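# Seat small circuit board in large board's connector

## Task

Insert the small circuit board into the connector on the large board and push it all the way in, until the two boards are parallel; afterwards neither gripper may still be holding either board.

## Robot and tools

Robot: two arms, left_arm and right_arm, each ending in a parallel two-finger gripper. The fingers point along the gripper's +z axis and close along its y axis. The reported hand point sits between the finger pads, roughly 5 mm back from the tips.

Frames: the scene frame has its origin at table-top height, halfway between the nominal arm bases. +z is up, +x points out over the table, and left_arm is on the +y side (image left/right does not match these names). Calibrated bases in the scene frame: left_arm at (-0.008, +0.242, 0) m with quat_wxyz (+1.000, 0, 0, +0.007); right_arm at (-0.042, -0.343, 0) m with quat_wxyz (+1.000, 0, 0, -0.025). Each arm reports end_effector_position (m), end_effector_quat_wxyz, targets and its wrist-camera pose in that arm's own base frame. These readings can be wrong by a few cm, more at long reach. Fixed cameras and the table use the scene frame. All motion offsets are expressed along the axes of that arm's current Hand target.

execute_actions(actions, cameras): actions is a list of actions. Each action is a table of up to 15 rows, one row per 1/30 s control step; if fewer rows are given, the last row is repeated up to step 15. Every row holds exactly 14 numbers in [-1, 1]: left_arm dx, dy, dz, rx, ry, rz, opening, then right_arm in the same order. The first six of each arm are an offset (not a pose) from that arm's Hand target as it was when the action began; every row in the action is measured from that same start, not from the row before. The next action starts from the updated Hand target, so repeating an offset moves further. Scale: 1.0 equals 0.6 m or 180 degrees; rx, ry, rz form one rotation vector. Opening is absolute: +1 fully open (0.070 m), -1 closed; a full close needs about 1.0 s. Always send each gripper the opening you want it to keep, since 0 means half open. Six zero pose numbers mean no new motion, though they re-request the Hand target. An empty actions list returns state plus all camera images; otherwise images come only if cameras names them (["all"] for all, [] for none; an unknown name invalidates the call).

move(target, speed, blend, opening_speed, grip_force, blocking, cameras): target is one 14-number row as above, or a list of up to 15 such rows; every row in the list is an offset from the same starting Hand targets, not from the previous row. The grippers follow straight paths, all finishing together, capped at 10 s. speed: path top speed in m/s, 0.002 to 2.2, default 0.25 (turns up to twice that in rad/s); one value or one per target. blend: corner rounding in m for lists; 0 (default) stops at each target. opening_speed: finger command rate per second on the -1..+1 scale, at least 0.2. grip_force: per-pad force cap in N, 5 to 20, one value or one per arm; it persists until changed. blocking=false returns after about 0.5 s while the motion continues. The first target's opening is sent at the start; later targets' openings are applied once everything rests there. Paths ignore obstacles and the other arm; do not route a path near an arm's own base, which can whip the elbow around. Faster moves lag, stray and hit harder. The result adds a move: line with the ending (done, off_target, moving, held, fault) and limits (paced = pose clipped, held = steps withheld). done means at rest within 3 mm and 2 degrees.

wait(seconds, cameras): 0 to 3600 s, sends nothing new; a running move continues and may end the wait early. stop(cameras): brakes a running move (braking needs some distance). zoom_image(camera, region): camera is cam_high, cam_low, cam_left_wrist or cam_right_wrist; region [x0, y0, x1, y1] in pixels of its latest image, at most 504 by 504. finished_scene(scene): the current scene's number; ends the scene for good, so make no further calls in that reply.

Controller: each step the commanded orientation is limited to 32 degrees from the measured one. Hand target in results is the last (clipped) command; grippers often settle a little short, so send the remaining distance as a new offset. To release a push, command the target back beyond the gripper. Tool commands in a result show current commands.

Gripping: grip_measured uses the opening scale. To hold something, command about 0.05 below the reading at first contact for full force, less for a lighter grip. Parts under about 2 mm thick get reduced force. Pads give roughly 20 N at most.

Safety: a clearance check blocks commands that bring the arms too close (fingers excepted) but does not guarantee no contact; arm-to-arm hits or presses, including closing one gripper on the other's fingers, can fail the task. Load limits (N m): waist, shoulder, elbow 21.6; forearm roll, wrist pitch, wrist roll 7.52, and those three wrist motors deliver only about 4 N m. Reaching a limit stops that arm for 10 s. Motors heat when holding loads, stretched out or pushing; MOTOR HOT appears at 65 °C and at 80 °C the arm goes limp for 30 to 60 s or more. Avoid dropping or throwing parts, releasing a moving part, slamming, hard pressing, and anything leaving the table. Loose objects may get nudged by outside pushes.

Joint ranges (rad): waist -2.618 to 2.618, shoulder 0.000 to 3.140, elbow -2.967 to 0.000 (straight at -2.831), forearm roll -1.745 to 1.745, wrist pitch -1.220 to 1.220, wrist roll -2.094 to 2.094. Joint torques are total drive output, noisy and offset; positive means toward a larger joint value. Action results list hand positions at some steps.

Cameras, all 896x504: cam_high (above, behind, at about (-0.216, -0.223, 1.046)), cam_low (at about (1.168, -0.908, 0.24), facing back), cam_left_wrist and cam_right_wrist on the hands; the given calibrations may be off by a couple of degrees and millimetres.

Each tool is called after ">>>" as name([rows], argument=value, ...), one row to a line, values as JSON.

## Session

>>> execute_actions(actions=[])

Scene clock: 0.00 s.
left_arm: end_effector_position=(+0.3249, +0.1040, +0.2178) grip_measured=+1.00 end_effector_quat_wxyz=(+0.456, -0.182, +0.871, +0.009) | right_arm: end_effector_position=(+0.4193, +0.5207, +0.3896) grip_measured=+1.00 end_effector_quat_wxyz=(+0.679, -0.145, +0.651, +0.307)
Joint positions: left_arm=[0.402 1.133 -0.767 -0.396 0.378 0.288 0.07] | right_arm=[1.011 2.271 -2.301 -1.573 0.364 1.736 0.07]
Joint torques (N m): no reading
Motor temperatures (°C): left_arm=[31 33 32 35 33 33] | right_arm=[30 36 33 35 34 37]
Hand target: left_arm +0.3249, +0.1040, +0.2178; +0.456, -0.182, +0.871, +0.009 | right_arm +0.4193, +0.5207, +0.3896; +0.679, -0.145, +0.651, +0.307
Tool commands: left_gripper/opening=+1.0 right_gripper/opening=+1.0
camera_calibration:
cam_left_wrist: T_world_to_cam=[[0.32279, -0.9334, 0.15676, -0.04466], [-0.87611, -0.35734, -0.32365, 0.392], [0.35811, -0.03286, -0.9331, 0.20727]] pos_world=[0.28363, 0.1052, 0.32727]
cam_right_wrist: T_world_to_cam=[[0.59274, -0.77794, -0.2085, 0.23437], [-0.49424, -0.14693, -0.85682, 0.61849], [0.63592, 0.61092, -0.47158, -0.27595]] pos_world=[0.34224, 0.44178, 0.44867]

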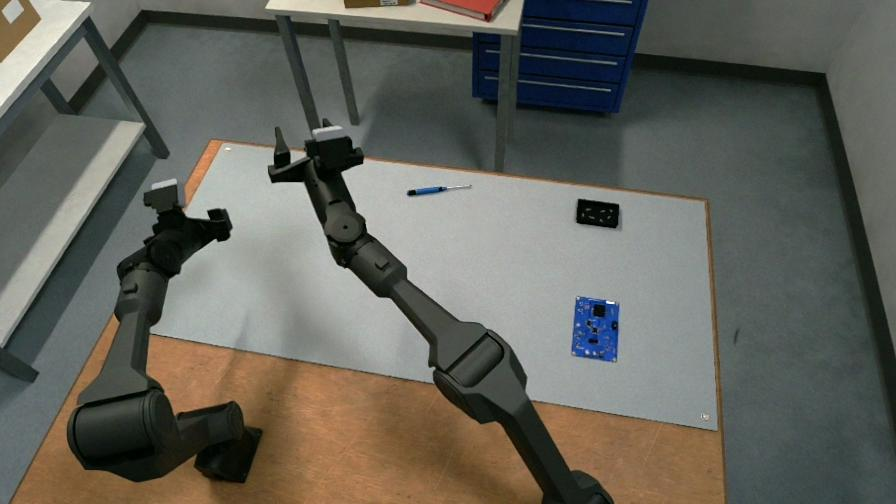

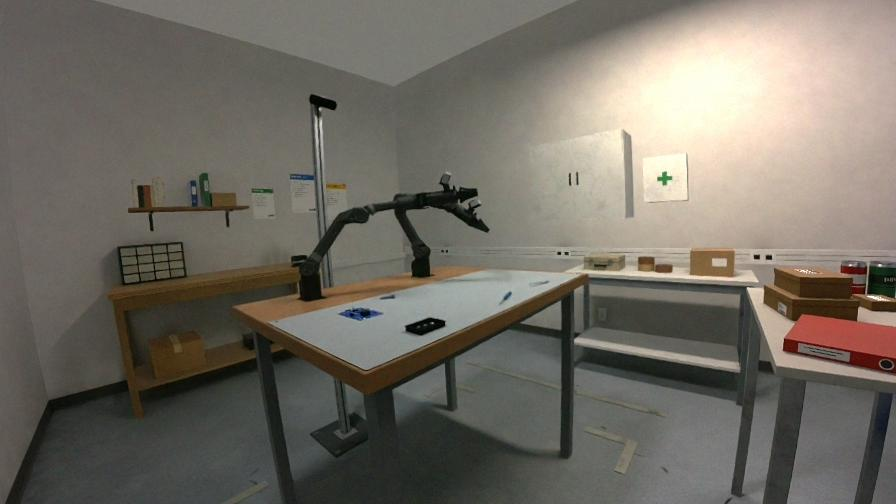

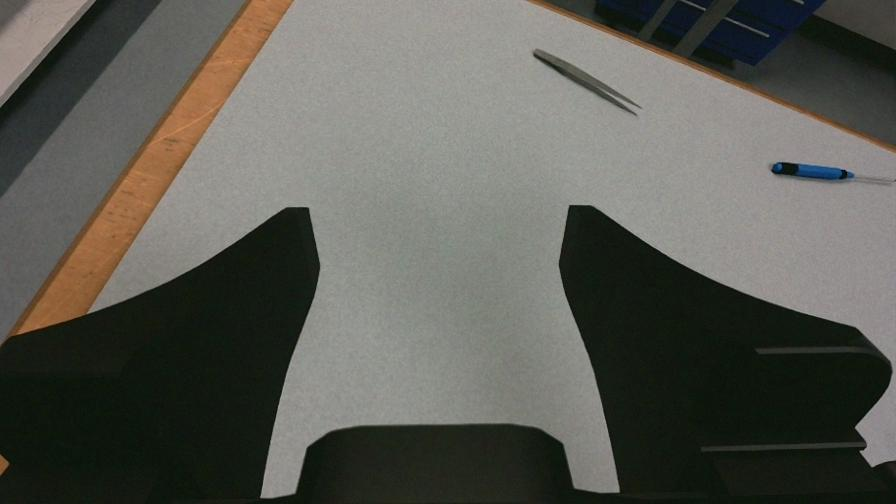

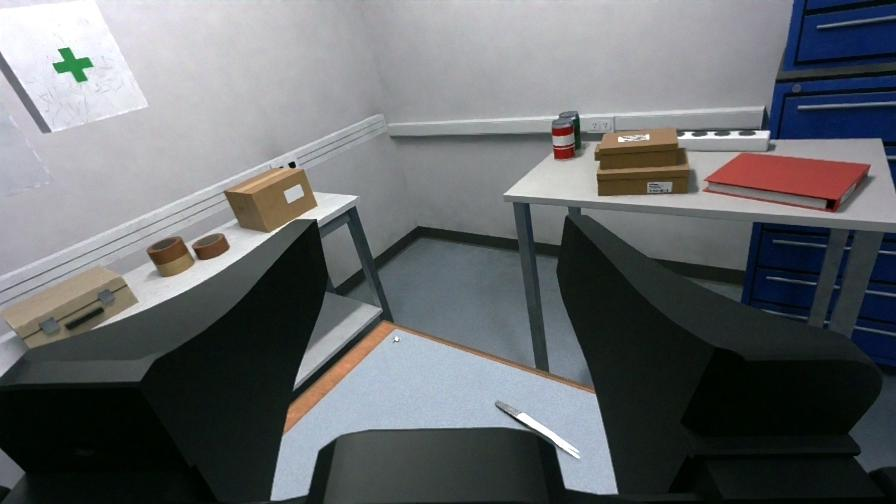

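>>> zoom_image(camera="cam_low", region=[320, 280, 440, 340])

>>> zoom_image(camera="cam_high", region=[555, 280, 635, 375])

>>> zoom_image(camera="cam_high", region=[400, 270, 580, 420])

Scaled by 4.200 from the camera's image (finer frame: 1280x720).

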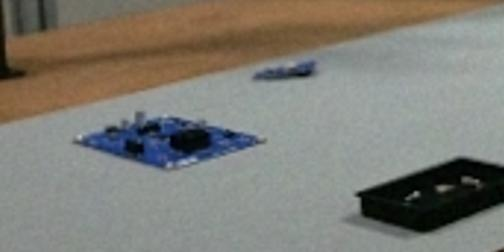

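Scaled by 5.305 from the camera's image (finer frame: 1280x720).

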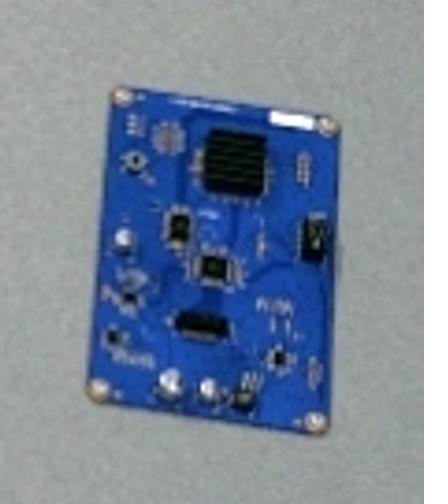

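Scaled by 2.800 from the camera's image (finer frame: 1280x720).

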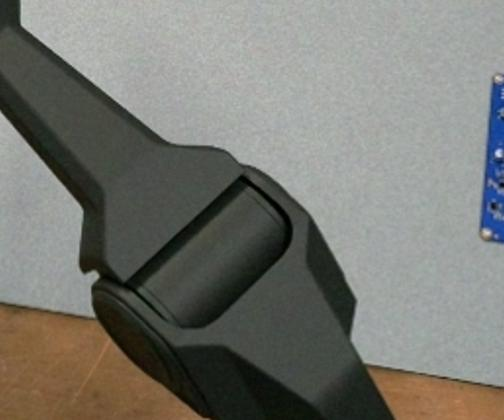

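>>> move(target=[0, 0, 0, 0, 0, 0, 1.0, 0.3613, -0.3023, -0.6325, 0.0265, 0.5363, -0.0747, 0.7], speed=0.5, cameras=["cam_right_wrist", "cam_high"])

Scene clock: 5.03 s.
left_arm: end_effector_position=(+0.3249, +0.1040, +0.2178) grip_measured=+1.00 end_effector_quat_wxyz=(+0.456, -0.182, +0.871, +0.009) | right_arm: end_effector_position=(+0.2199, +0.2035, +0.0997) grip_measured=+0.70 end_effector_quat_wxyz=(-0.001, -0.367, +0.930, +0.000)
Joint positions: left_arm=[0.402 1.133 -0.767 -0.396 0.378 0.288 0.07] | right_arm=[0.747 1.652 -1.155 0 1.163 -0.005 0.06]
Joint torques (N m): left_arm=[-0.88 -2.55 -4.62 -0.12 -0.93 0.04] | right_arm=[0.33 -7.7 -5.28 0.15 -0.22 0.05]
Hand target: left_arm +0.3249, +0.1040, +0.2178; +0.456, -0.182, +0.871, +0.009 | right_arm +0.2200, +0.2039, +0.1001; +0.000, -0.367, +0.930, +0.000
Off the commanded pose: left_arm 0.000 m, 0 deg | right_arm 0.001 m, 0 deg.
move: done
cam_right_wrist: T_world_to_cam=[[0.67998, -0.73303, 0.01733, -0.00552], [-0.60578, -0.54832, 0.57652, 0.18824], [-0.4131, -0.40252, -0.8169, 0.37922]] pos_world=[0.27444, 0.25181, 0.20135]
Images, in order (width x height): cam_high 896x504, cam_right_wrist 896x504.

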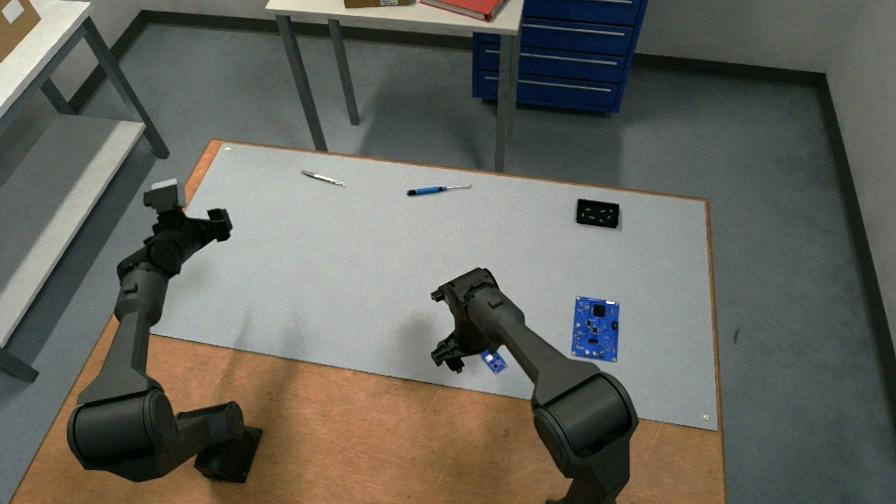

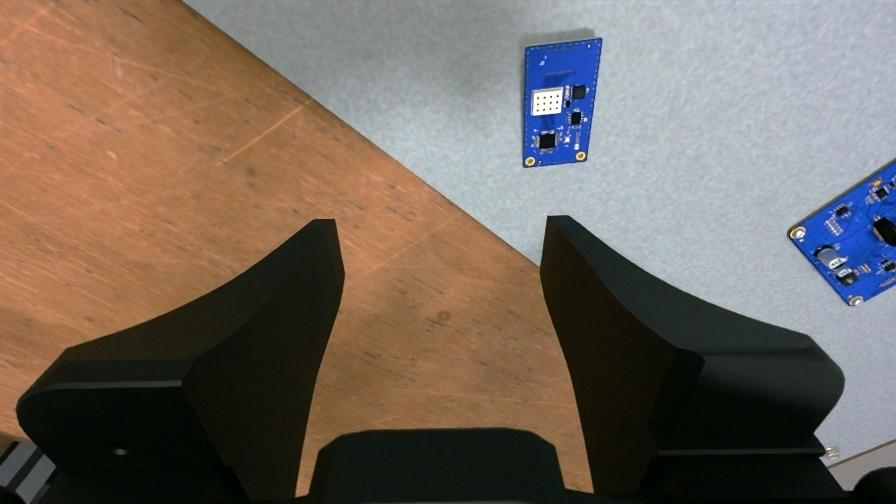

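>>> zoom_image(camera="cam_right_wrist", region=[500, 20, 640, 180])

>>> zoom_image(camera="cam_high", region=[470, 340, 530, 390])

Scaled by 3.150 from the camera's image (finer frame: 1280x720).

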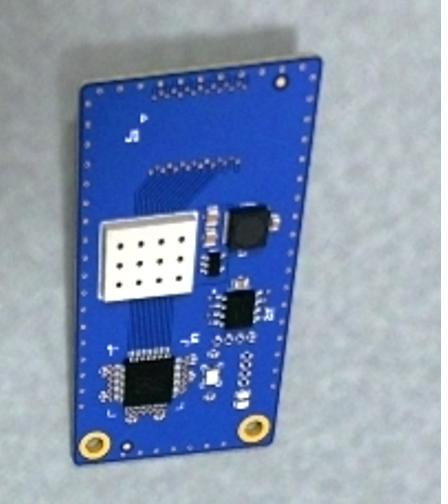

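Scaled by 8.400 from the camera's image (finer frame: 1280x720).

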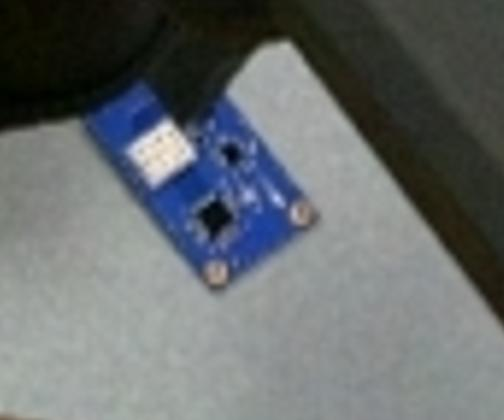

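>>> move([
  [0,0,0,0,0,0,1.0, -0.0575,-0.0803,0.0875, -0.0025,-0.0405,-0.0390, 0.2],
  [0,0,0,0,0,0,1.0, -0.0575,-0.0803,0.1375, -0.0025,-0.0405,-0.0390, 0.2],
  [0,0,0,0,0,0,1.0, -0.0575,-0.0803,0.1375, -0.0025,-0.0405,-0.0390, -0.3],
  [0,0,0,0,0,0,1.0, -0.0575,-0.0803,0.1275, -0.0025,-0.0405,-0.0390, -0.3],
  [0,0,0,0,0,0,1.0, -0.0575,-0.0803,0.1275, -0.0344,-0.0304,-0.5383, -0.3],
  [0,0,0,0,0,0,1.0, -0.0575,-0.0803,0.1375, -0.0344,-0.0304,-0.5383, -0.3],
  [0,0,0,0,0,0,1.0, -0.0575,-0.0803,0.1375, -0.0344,-0.0304,-0.5383, 0.2],
  [0,0,0,0,0,0,1.0, -0.0575,-0.0803,0.0908, -0.0344,-0.0304,-0.5383, 0.2],
  [0,0,0,0,0,0,1.0, -0.0575,-0.0803,0.0908, 0,0,-0.0391, 0.2],
  [0,0,0,0,0,0,1.0, -0.0575,-0.0803,0.0908, -0.0294,0.0332,0.4603, 0.2],
], speed=[0.35, 0.12, 0.1, 0.1, 1.0, 0.06, 0.1, 0.2, 1.0, 1.0], blend=[0.005, 0, 0, 0.003, 0, 0, 0, 0.01, 0.05, 0], opening_speed=2.0, grip_force=15, cameras=["cam_right_wrist"])

>>> zoom_image(camera="cam_right_wrist", region=[330, 60, 550, 260])

Scene clock: 18.57 s.
left_arm: end_effector_position=(+0.3249, +0.1040, +0.2178) grip_measured=+1.00 end_effector_quat_wxyz=(+0.456, -0.182, +0.871, +0.009) | right_arm: end_effector_position=(+0.2780, +0.1921, +0.0456) grip_measured=+0.20 end_effector_quat_wxyz=(-0.060, +0.340, +0.938, +0.022)
Joint positions: left_arm=[0.402 1.133 -0.767 -0.396 0.378 0.288 0.07] | right_arm=[0.526 1.88 -1.232 0.137 1.058 1.152 0.042]
Joint torques (N m): left_arm=[-1.05 -2.44 -4.72 -0.1 -0.94 0.04] | right_arm=[0.12 -7.97 -4.54 0.18 0.02 -0.05]
Hand target: left_arm +0.3249, +0.1040, +0.2178; +0.456, -0.182, +0.871, +0.009 | right_arm +0.2781, +0.1922, +0.0456; -0.060, +0.340, +0.938, +0.022
Off the commanded pose: left_arm 0.000 m, 0 deg | right_arm 0.000 m, 0 deg.
grip_force (N): 15, 15
move: done
cam_right_wrist: T_world_to_cam=[[-0.64225, -0.76629, 0.01785, 0.32149], [-0.55854, 0.48382, 0.67376, 0.03249], [-0.52493, 0.42275, -0.73874, 0.22351]] pos_world=[0.34196, 0.13614, 0.13749]

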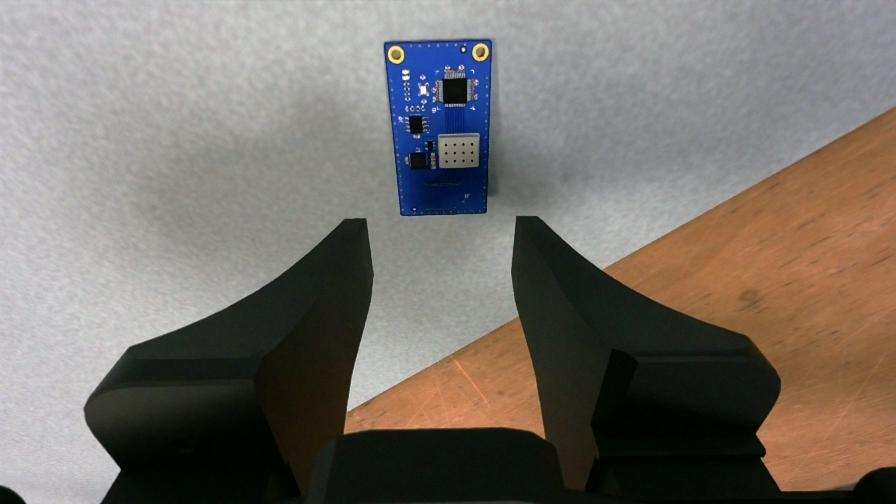

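Scaled by 2.291 from the camera's image (finer frame: 1280x720).

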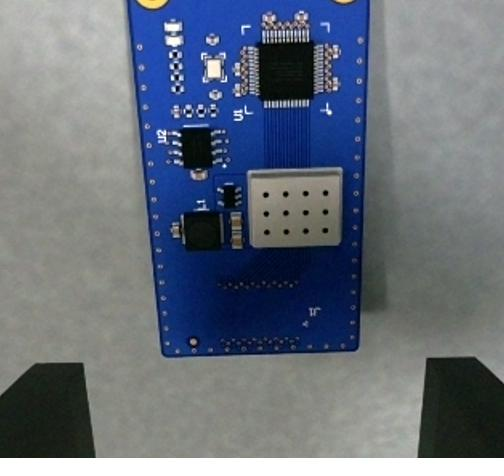

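>>> move([
  [0,0,0,0,0,0,1.0, -0.0040,-0.0008,0.0480, 0,0,-0.0099, 0.2],
  [0,0,0,0,0,0,1.0, -0.0040,-0.0008,0.0480, 0,0,-0.0099, -0.3],
  [0,0,0,0,0,0,1.0, 0.0024,-0.0008,-0.0016, 0,0,-0.0099, -0.3],
  [0,0,0,0,0,0,1.0, -0.2888,-0.1628,-0.0308, 0.0126,-0.0466,-0.2453, -0.3],
], speed=[0.12, 0.1, 0.15, 0.4], blend=[0, 0, 0.015, 0], opening_speed=2.0, grip_force=20, cameras=["cam_right_wrist"])

>>> zoom_image(camera="cam_right_wrist", region=[340, 0, 560, 130])

>>> zoom_image(camera="cam_right_wrist", region=[340, 200, 560, 330])

Scene clock: 23.50 s.
left_arm: end_effector_position=(+0.3249, +0.1040, +0.2178) grip_measured=+1.00 end_effector_quat_wxyz=(+0.456, -0.182, +0.871, +0.009) | right_arm: end_effector_position=(+0.3493, +0.0054, +0.0421) grip_measured=-0.15 end_effector_quat_wxyz=(+0.014, -0.037, +0.999, +0.000)
Joint positions: left_arm=[0.402 1.133 -0.767 -0.396 0.378 0.288 0.07] | right_arm=[0.015 1.872 -1.212 0.002 0.97 -0.06 0.03]
Joint torques (N m): left_arm=[-0.96 -2.44 -4.77 -0.14 -0.93 0.06] | right_arm=[0.54 -8.22 -4.58 -0.02 0.08 0.04]
Hand target: left_arm +0.3249, +0.1040, +0.2178; +0.456, -0.182, +0.871, +0.009 | right_arm +0.3491, +0.0056, +0.0418; +0.013, -0.037, +0.999, +0.000
Off the commanded pose: left_arm 0.000 m, 0 deg | right_arm 0.000 m, 0 deg.
move: done
cam_right_wrist: T_world_to_cam=[[0.06922, -0.99745, 0.01741, -0.02301], [-0.83255, -0.04815, 0.55185, 0.26877], [-0.54961, -0.05269, -0.83376, 0.35239]] pos_world=[0.41903, 0.00855, 0.14589]

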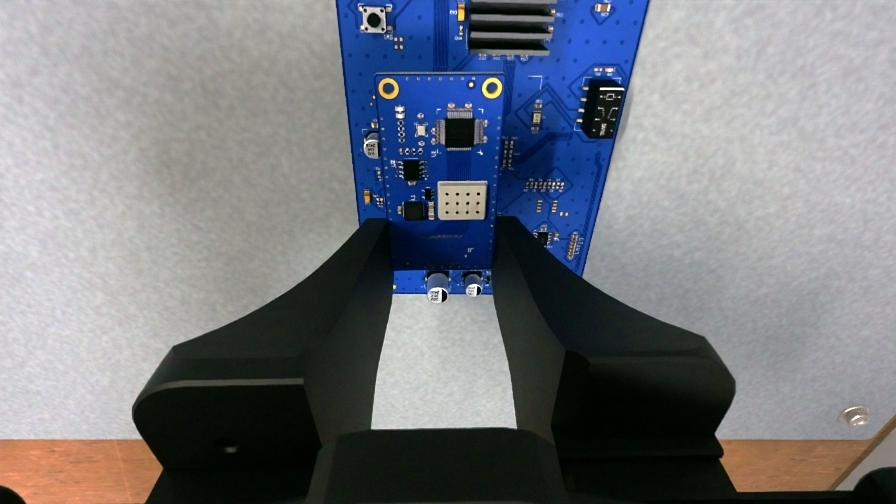

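Scaled by 2.291 from the camera's image (finer frame: 1280x720).

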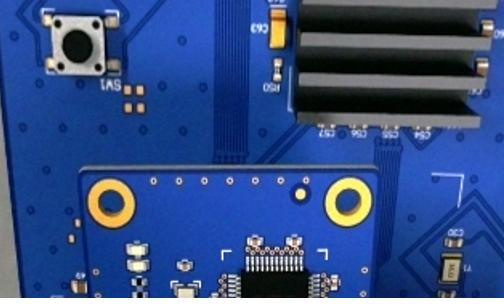

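Scaled by 2.291 from the camera's image (finer frame: 1280x720).

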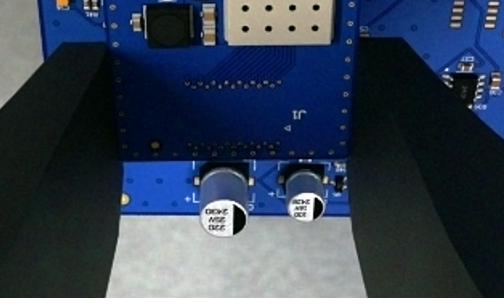

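>>> move(target=[0,0,0,0,0,0,1.0, 0.0138,-0.0238,0.0225, 0,0,0.0039, -0.3], speed=0.12, cameras=["cam_right_wrist"])

>>> zoom_image(camera="cam_right_wrist", region=[350, 20, 530, 120])

>>> zoom_image(camera="cam_right_wrist", region=[350, 230, 530, 330])

Scene clock: 25.07 s.
left_arm: end_effector_position=(+0.3249, +0.1040, +0.2178) grip_measured=+1.00 end_effector_quat_wxyz=(+0.456, -0.182, +0.871, +0.009) | right_arm: end_effector_position=(+0.3421, -0.0096, +0.0281) grip_measured=-0.15 end_effector_quat_wxyz=(+0.013, -0.031, +0.999, +0.000)
Joint positions: left_arm=[0.402 1.133 -0.767 -0.396 0.378 0.288 0.07] | right_arm=[-0.029 1.875 -1.153 0.002 0.91 -0.093 0.03]
Joint torques (N m): left_arm=[-0.92 -2.31 -4.58 -0.07 -0.94 -0.02] | right_arm=[0.57 -8.12 -4.52 0.15 0.05 0.02]
Hand target: left_arm +0.3249, +0.1040, +0.2178; +0.456, -0.182, +0.871, +0.009 | right_arm +0.3422, -0.0093, +0.0281; +0.013, -0.031, +0.999, +0.000
Off the commanded pose: left_arm 0.000 m, 0 deg | right_arm 0.000 m, 0 deg.
move: done
cam_right_wrist: T_world_to_cam=[[0.05814, -0.99816, 0.01751, -0.03341], [-0.83251, -0.0388, 0.55265, 0.26976], [-0.55095, -0.04671, -0.83323, 0.3365]] pos_world=[0.41192, -0.00716, 0.13189]

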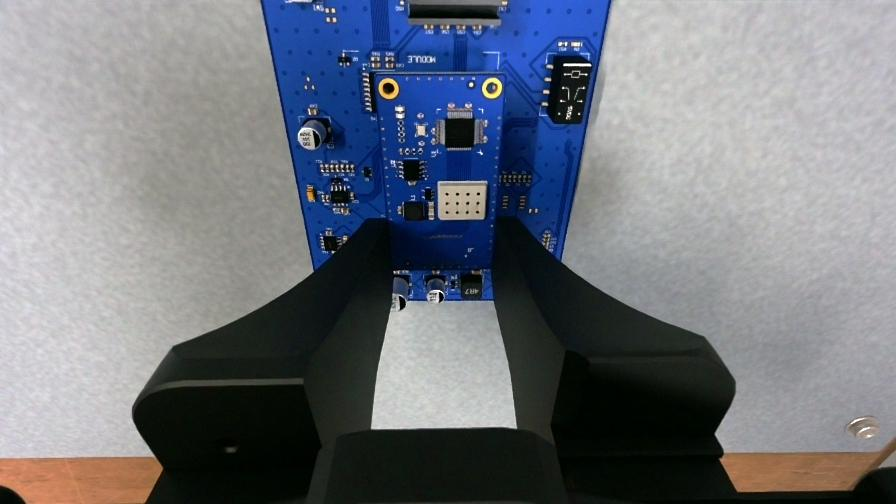

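Scaled by 2.800 from the camera's image (finer frame: 1280x720).

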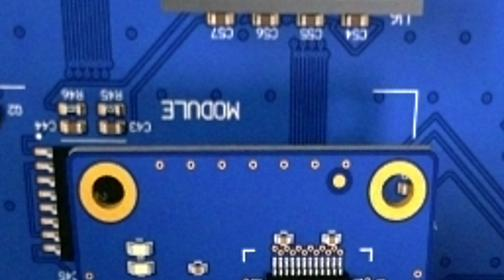

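Scaled by 2.800 from the camera's image (finer frame: 1280x720).

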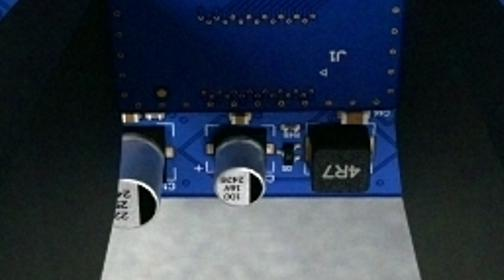

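>>> zoom_image(camera="cam_right_wrist", region=[300, 30, 420, 110])

>>> zoom_image(camera="cam_right_wrist", region=[310, 200, 410, 330])

>>> zoom_image(camera="cam_right_wrist", region=[480, 200, 580, 330])

Scaled by 4.200 from the camera's image (finer frame: 1280x720).

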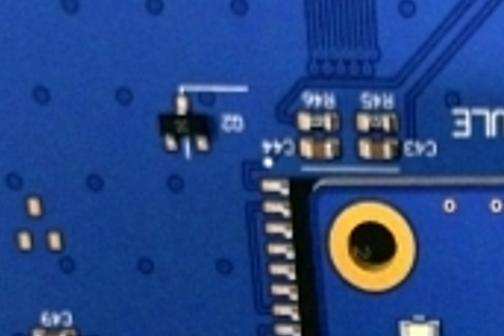

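Scaled by 3.877 from the camera's image (finer frame: 1280x720).

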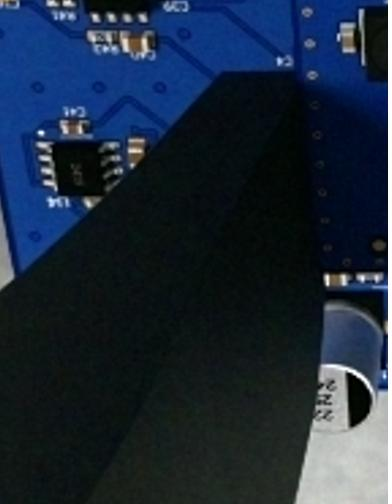

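Scaled by 3.877 from the camera's image (finer frame: 1280x720).

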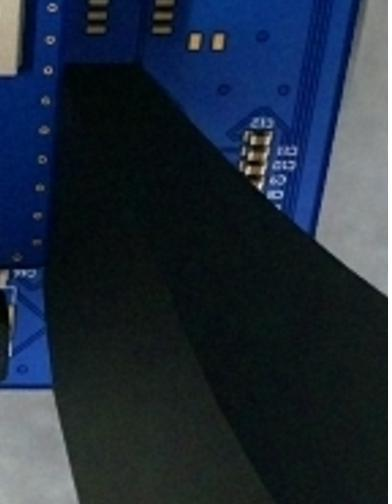

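>>> move([
  [0,0,0,0,0,0,1.0, -0.0030,0.0092,0.0, 0,0,0.0047, -0.3],
  [0,0,0,0,0,0,1.0, -0.0029,0.0092,0.0045, 0,0,0.0047, -0.3],
], speed=[0.08, 0.04], blend=[0.001, 0], cameras=["cam_right_wrist"])

>>> zoom_image(camera="cam_right_wrist", region=[340, 30, 540, 130])

>>> zoom_image(camera="cam_right_wrist", region=[350, 230, 530, 330])

Scene clock: 29.00 s.
left_arm: end_effector_position=(+0.3249, +0.1040, +0.2178) grip_measured=+1.00 end_effector_quat_wxyz=(+0.456, -0.182, +0.871, +0.009) | right_arm: end_effector_position=(+0.3441, -0.0032, +0.0257) grip_measured=-0.15 end_effector_quat_wxyz=(+0.013, -0.024, +1.000, +0.001)
Joint positions: left_arm=[0.402 1.133 -0.767 -0.396 0.378 0.288 0.07] | right_arm=[-0.011 1.885 -1.158 0.002 0.904 -0.06 0.03]
Joint torques (N m): left_arm=[-0.96 -2.44 -4.45 -0.09 -0.94 0.03] | right_arm=[-0.59 -8.69 -3.47 0.06 -0.2 -0.12]
Hand target: left_arm +0.3249, +0.1040, +0.2178; +0.456, -0.182, +0.871, +0.009 | right_arm +0.3437, -0.0037, +0.0255; +0.013, -0.024, +1.000, +0.000
Off the commanded pose: left_arm 0.000 m, 0 deg | right_arm 0.001 m, 0 deg.
move: done
cam_right_wrist: T_world_to_cam=[[0.04365, -0.99891, 0.01668, -0.0221], [-0.83307, -0.02718, 0.5525, 0.27328], [-0.55144, -0.03801, -0.83335, 0.336]] pos_world=[0.41391, -0.00188, 0.12939]

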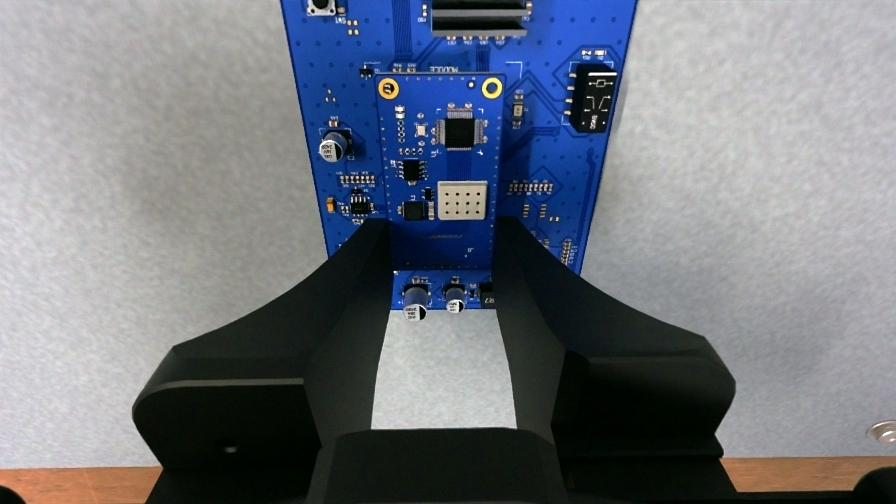

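Scaled by 2.520 from the camera's image (finer frame: 1280x720).

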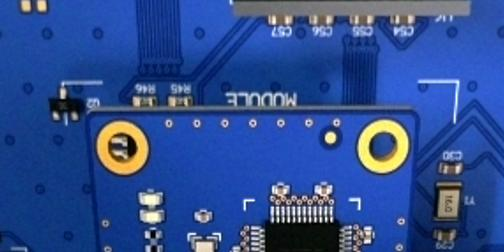

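Scaled by 2.800 from the camera's image (finer frame: 1280x720).

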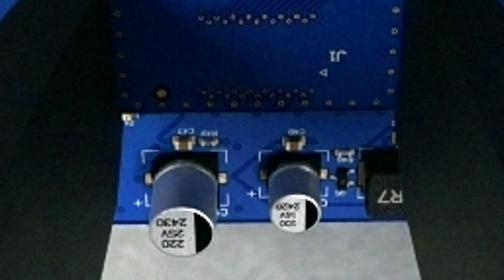

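>>> move([
  [0,0,0,0,0,0,1.0, 0.0005,-0.0005,0.0, 0,0,0.0011, -0.3],
  [0,0,0,0,0,0,1.0, 0.0006,-0.0005,0.0067, 0,0,0.0011, -0.3],
], speed=[0.03, 0.03], blend=[0.0003, 0])

Scene clock: 33.10 s.
left_arm: end_effector_position=(+0.3249, +0.1040, +0.2178) grip_measured=+1.00 end_effector_quat_wxyz=(+0.456, -0.182, +0.871, +0.009) | right_arm: end_effector_position=(+0.3434, -0.0039, +0.0218) grip_measured=-0.15 end_effector_quat_wxyz=(+0.013, -0.022, +1.000, +0.001)
Joint positions: left_arm=[0.402 1.133 -0.767 -0.396 0.378 0.288 0.07] | right_arm=[-0.012 1.891 -1.148 0.002 0.889 -0.059 0.03]
Joint torques (N m): left_arm=[-0.82 -2.48 -4.66 -0.06 -0.96 0.01] | right_arm=[-0.47 -7.46 -4.45 0.03 -0.26 0.07]
Hand target: left_arm +0.3249, +0.1040, +0.2178; +0.456, -0.182, +0.871, +0.009 | right_arm +0.3435, -0.0040, +0.0215; +0.013, -0.022, +1.000, +0.000
Off the commanded pose: left_arm 0.000 m, 0 deg | right_arm 0.000 m, 0 deg.
move: done

>>> move(target=[0,0,0,0,0,0,1.0, 0,0,0.0060,0,0,0,-0.3], speed=0.03, cameras=["cam_right_wrist"])

Scene clock: 34.40 s.
left_arm: end_effector_position=(+0.3249, +0.1040, +0.2178) grip_measured=+1.00 end_effector_quat_wxyz=(+0.456, -0.182, +0.871, +0.009) | right_arm: end_effector_position=(+0.3434, -0.0039, +0.0186) grip_measured=-0.15 end_effector_quat_wxyz=(+0.013, -0.022, +1.000, +0.001)
Joint positions: left_arm=[0.402 1.133 -0.767 -0.396 0.378 0.288 0.07] | right_arm=[-0.012 1.897 -1.143 0.002 0.878 -0.059 0.03]
Joint torques (N m): left_arm=[-0.94 -2.46 -4.7 -0.13 -0.97 0.04] | right_arm=[-0.1 -4.42 -3.23 0.16 -1.61 0.05]
Hand target: left_arm +0.3249, +0.1040, +0.2178; +0.456, -0.182, +0.871, +0.009 | right_arm +0.3435, -0.0040, +0.0179; +0.013, -0.022, +1.000, +0.000
Off the commanded pose: left_arm 0.000 m, 0 deg | right_arm 0.001 m, 0 deg.
move: done
cam_right_wrist: T_world_to_cam=[[0.04078, -0.99903, 0.01661, -0.02157], [-0.83274, -0.02479, 0.5531, 0.27656], [-0.55216, -0.03639, -0.83295, 0.33002]] pos_world=[0.41341, -0.00268, 0.12229]

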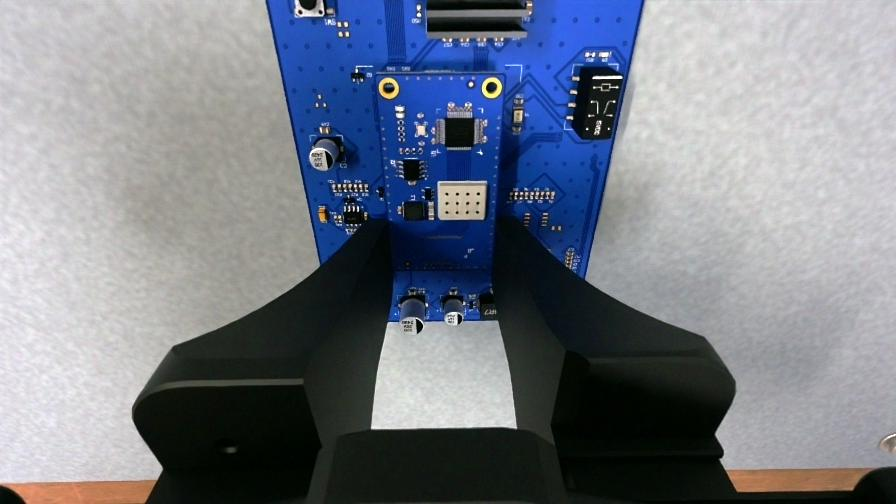

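>>> move([
  [0,0,0,0,0,0,1.0, 0,0,0,0,0,0,0.05],
  [0,0,0,0,0,0,1.0, -0.0008,0,-0.0300,0,0,0,0.05],
  [0,0,0,0,0,0,1.0, 0.0012,0,-0.0300,0,0.0083,0,-0.6],
  [0,0,0,0,0,0,1.0, 0.0020,0,-0.0005,0,0.0083,0,-0.6],
], speed=[0.1,0.15,0.1,0.06], cameras=["cam_right_wrist"])

Scene clock: 38.07 s.
left_arm: end_effector_position=(+0.3249, +0.1040, +0.2178) grip_measured=+1.00 end_effector_quat_wxyz=(+0.456, -0.182, +0.871, +0.009) | right_arm: end_effector_position=(+0.3425, -0.0042, +0.0210) grip_measured=-0.60 end_effector_quat_wxyz=(+0.002, -0.022, +1.000, +0.000)
Joint positions: left_arm=[0.402 1.133 -0.767 -0.396 0.378 0.288 0.07] | right_arm=[-0.012 1.905 -1.167 0.001 0.917 -0.056 0.014]
Joint torques (N m): left_arm=[-0.97 -2.4 -4.8 -0.09 -0.94 0.04] | right_arm=[0.58 7.63 0.46 0.04 -3.59 -0.03]
Hand target: left_arm +0.3249, +0.1040, +0.2178; +0.456, -0.182, +0.871, +0.009 | right_arm +0.3423, -0.0040, +0.0181; +0.000, -0.022, +1.000, +0.000
Off the commanded pose: left_arm 0.000 m, 0 deg | right_arm 0.003 m, 0 deg.
move: done
cam_right_wrist: T_world_to_cam=[[0.03961, -0.99907, 0.01697, -0.0215], [-0.81998, -0.02279, 0.57193, 0.26961], [-0.57102, -0.03657, -0.82012, 0.33762]] pos_world=[0.41472, -0.00299, 0.12306]

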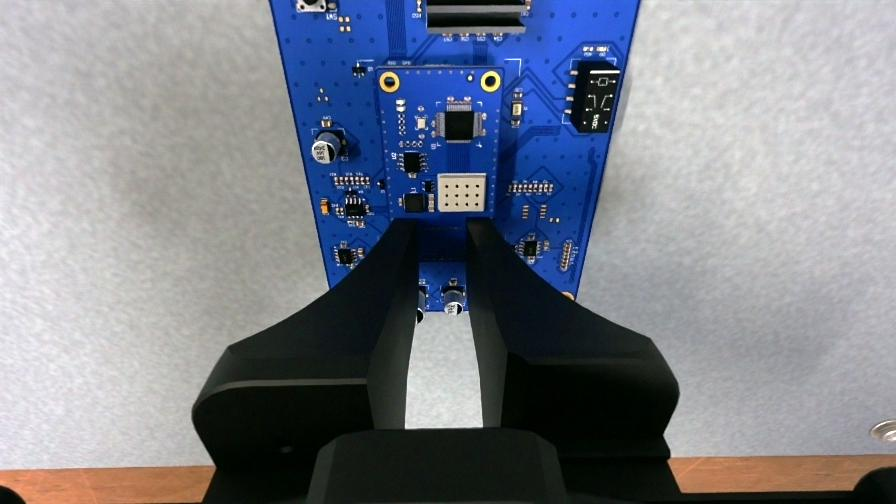

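>>> move([
  [0,0,0,0,0,0,1.0, -0.0020,0,-0.0150,0,0,0,-0.6],
  [0,0,0,0,0,0,1.0, -0.0200,0,-0.0900,0,0,0,-0.6],
], speed=[0.1,0.25], blend=0.01, cameras=["cam_right_wrist"])

>>> zoom_image(camera="cam_right_wrist", region=[250, 120, 650, 480])

Scene clock: 39.37 s.
left_arm: end_effector_position=(+0.3249, +0.1040, +0.2178) grip_measured=+1.00 end_effector_quat_wxyz=(+0.456, -0.182, +0.871, +0.009) | right_arm: end_effector_position=(+0.3543, -0.0037, +0.0714) grip_measured=-0.60 end_effector_quat_wxyz=(-0.001, -0.022, +1.000, +0.000)
Joint positions: left_arm=[0.402 1.133 -0.767 -0.396 0.378 0.288 0.07] | right_arm=[-0.011 1.867 -1.332 0.001 1.126 -0.054 0.014]
Joint torques (N m): left_arm=[-1.02 -2.58 -4.59 -0.07 -0.94 0.03] | right_arm=[0.57 -9.41 -4.13 0.08 -0.21 0.06]
Hand target: left_arm +0.3249, +0.1040, +0.2178; +0.456, -0.182, +0.871, +0.009 | right_arm +0.3543, -0.0035, +0.0721; +0.000, -0.022, +1.000, +0.000
Off the commanded pose: left_arm 0.000 m, 0 deg | right_arm 0.001 m, 0 deg.
move: done; blend cut to 0.0045 m at target 1
cam_right_wrist: T_world_to_cam=[[0.03981, -0.99907, 0.01656, -0.02235], [-0.81676, -0.02299, 0.57652, 0.24903], [-0.57561, -0.03647, -0.81691, 0.38713]] pos_world=[0.42712, -0.00249, 0.17305]

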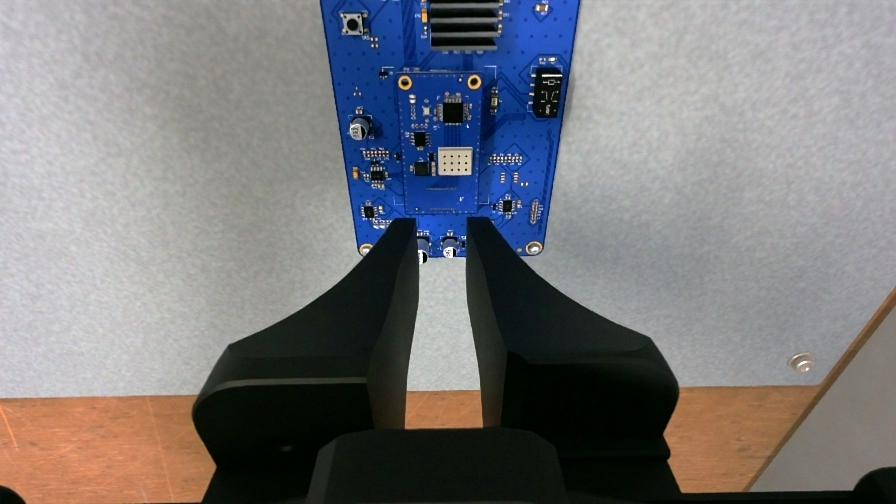

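Scaled by 1.260 from the camera's image (finer frame: 1280x720).

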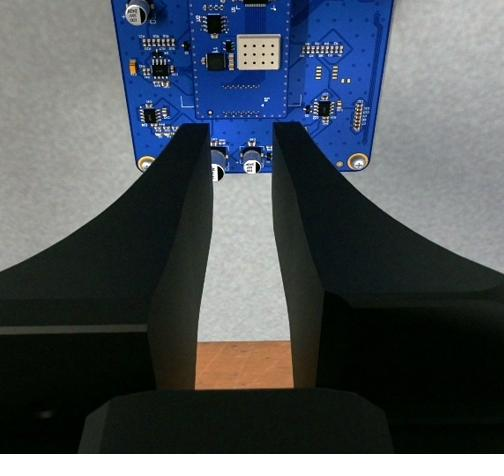

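>>> zoom_image(camera="cam_right_wrist", region=[370, 50, 530, 230])

>>> zoom_image(camera="cam_right_wrist", region=[390, 55, 500, 105])

>>> zoom_image(camera="cam_right_wrist", region=[390, 180, 500, 230])

Scaled by 2.800 from the camera's image (finer frame: 1280x720).

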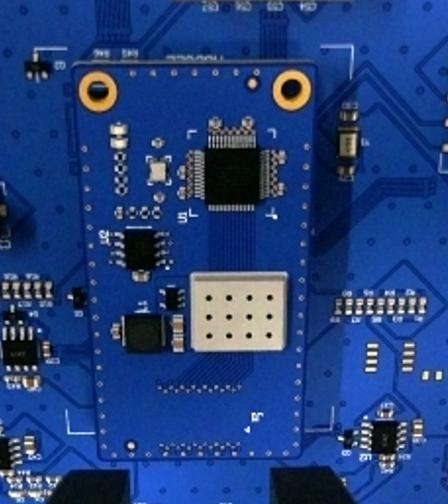

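Scaled by 4.582 from the camera's image (finer frame: 1280x720).

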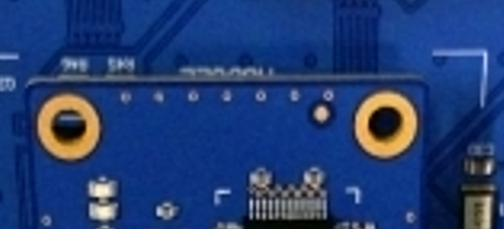

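Scaled by 4.582 from the camera's image (finer frame: 1280x720).

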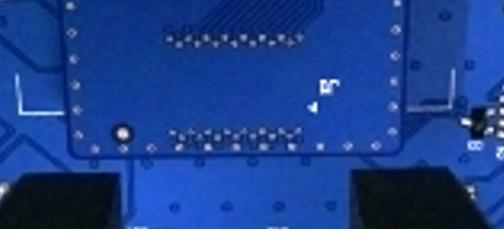

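>>> zoom_image(camera="cam_right_wrist", region=[380, 60, 420, 100])

>>> zoom_image(camera="cam_right_wrist", region=[465, 60, 505, 100])

>>> zoom_image(camera="cam_right_wrist", region=[390, 185, 430, 225])

>>> zoom_image(camera="cam_right_wrist", region=[460, 185, 500, 225])

Scaled by 12.600 from the camera's image (finer frame: 1280x720).

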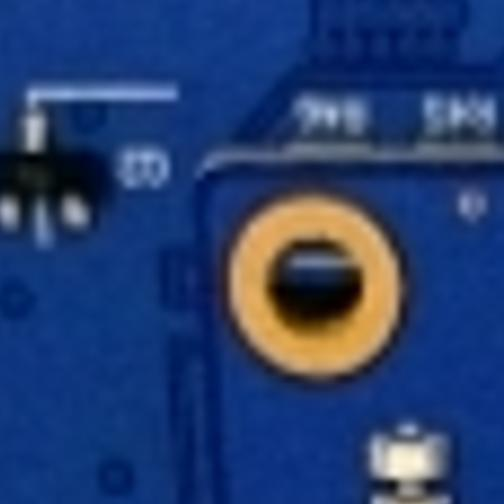

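Scaled by 12.600 from the camera's image (finer frame: 1280x720).

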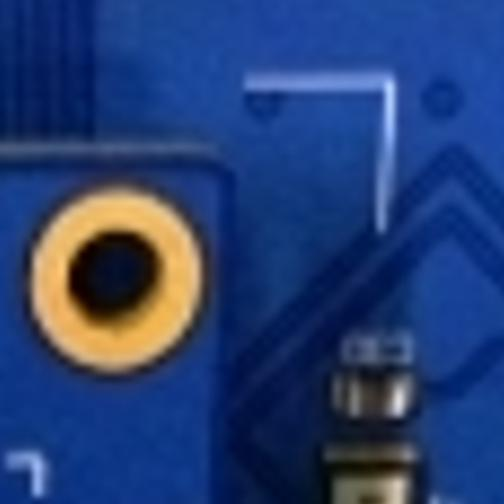

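Scaled by 12.600 from the camera's image (finer frame: 1280x720).

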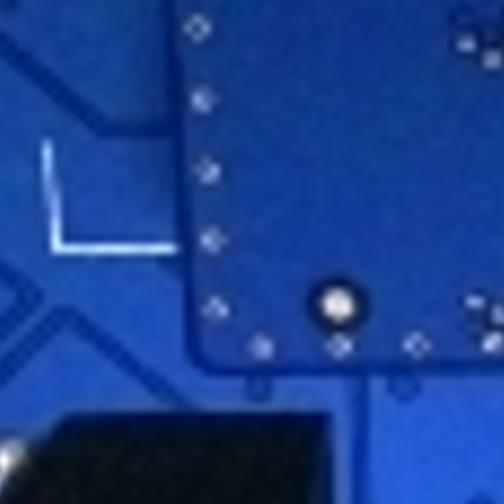

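Scaled by 12.600 from the camera's image (finer frame: 1280x720).

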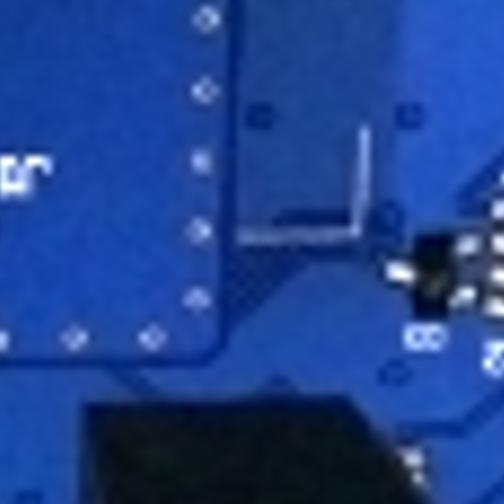

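>>> finished_scene(scene=3)

The scene is finished: the task was done.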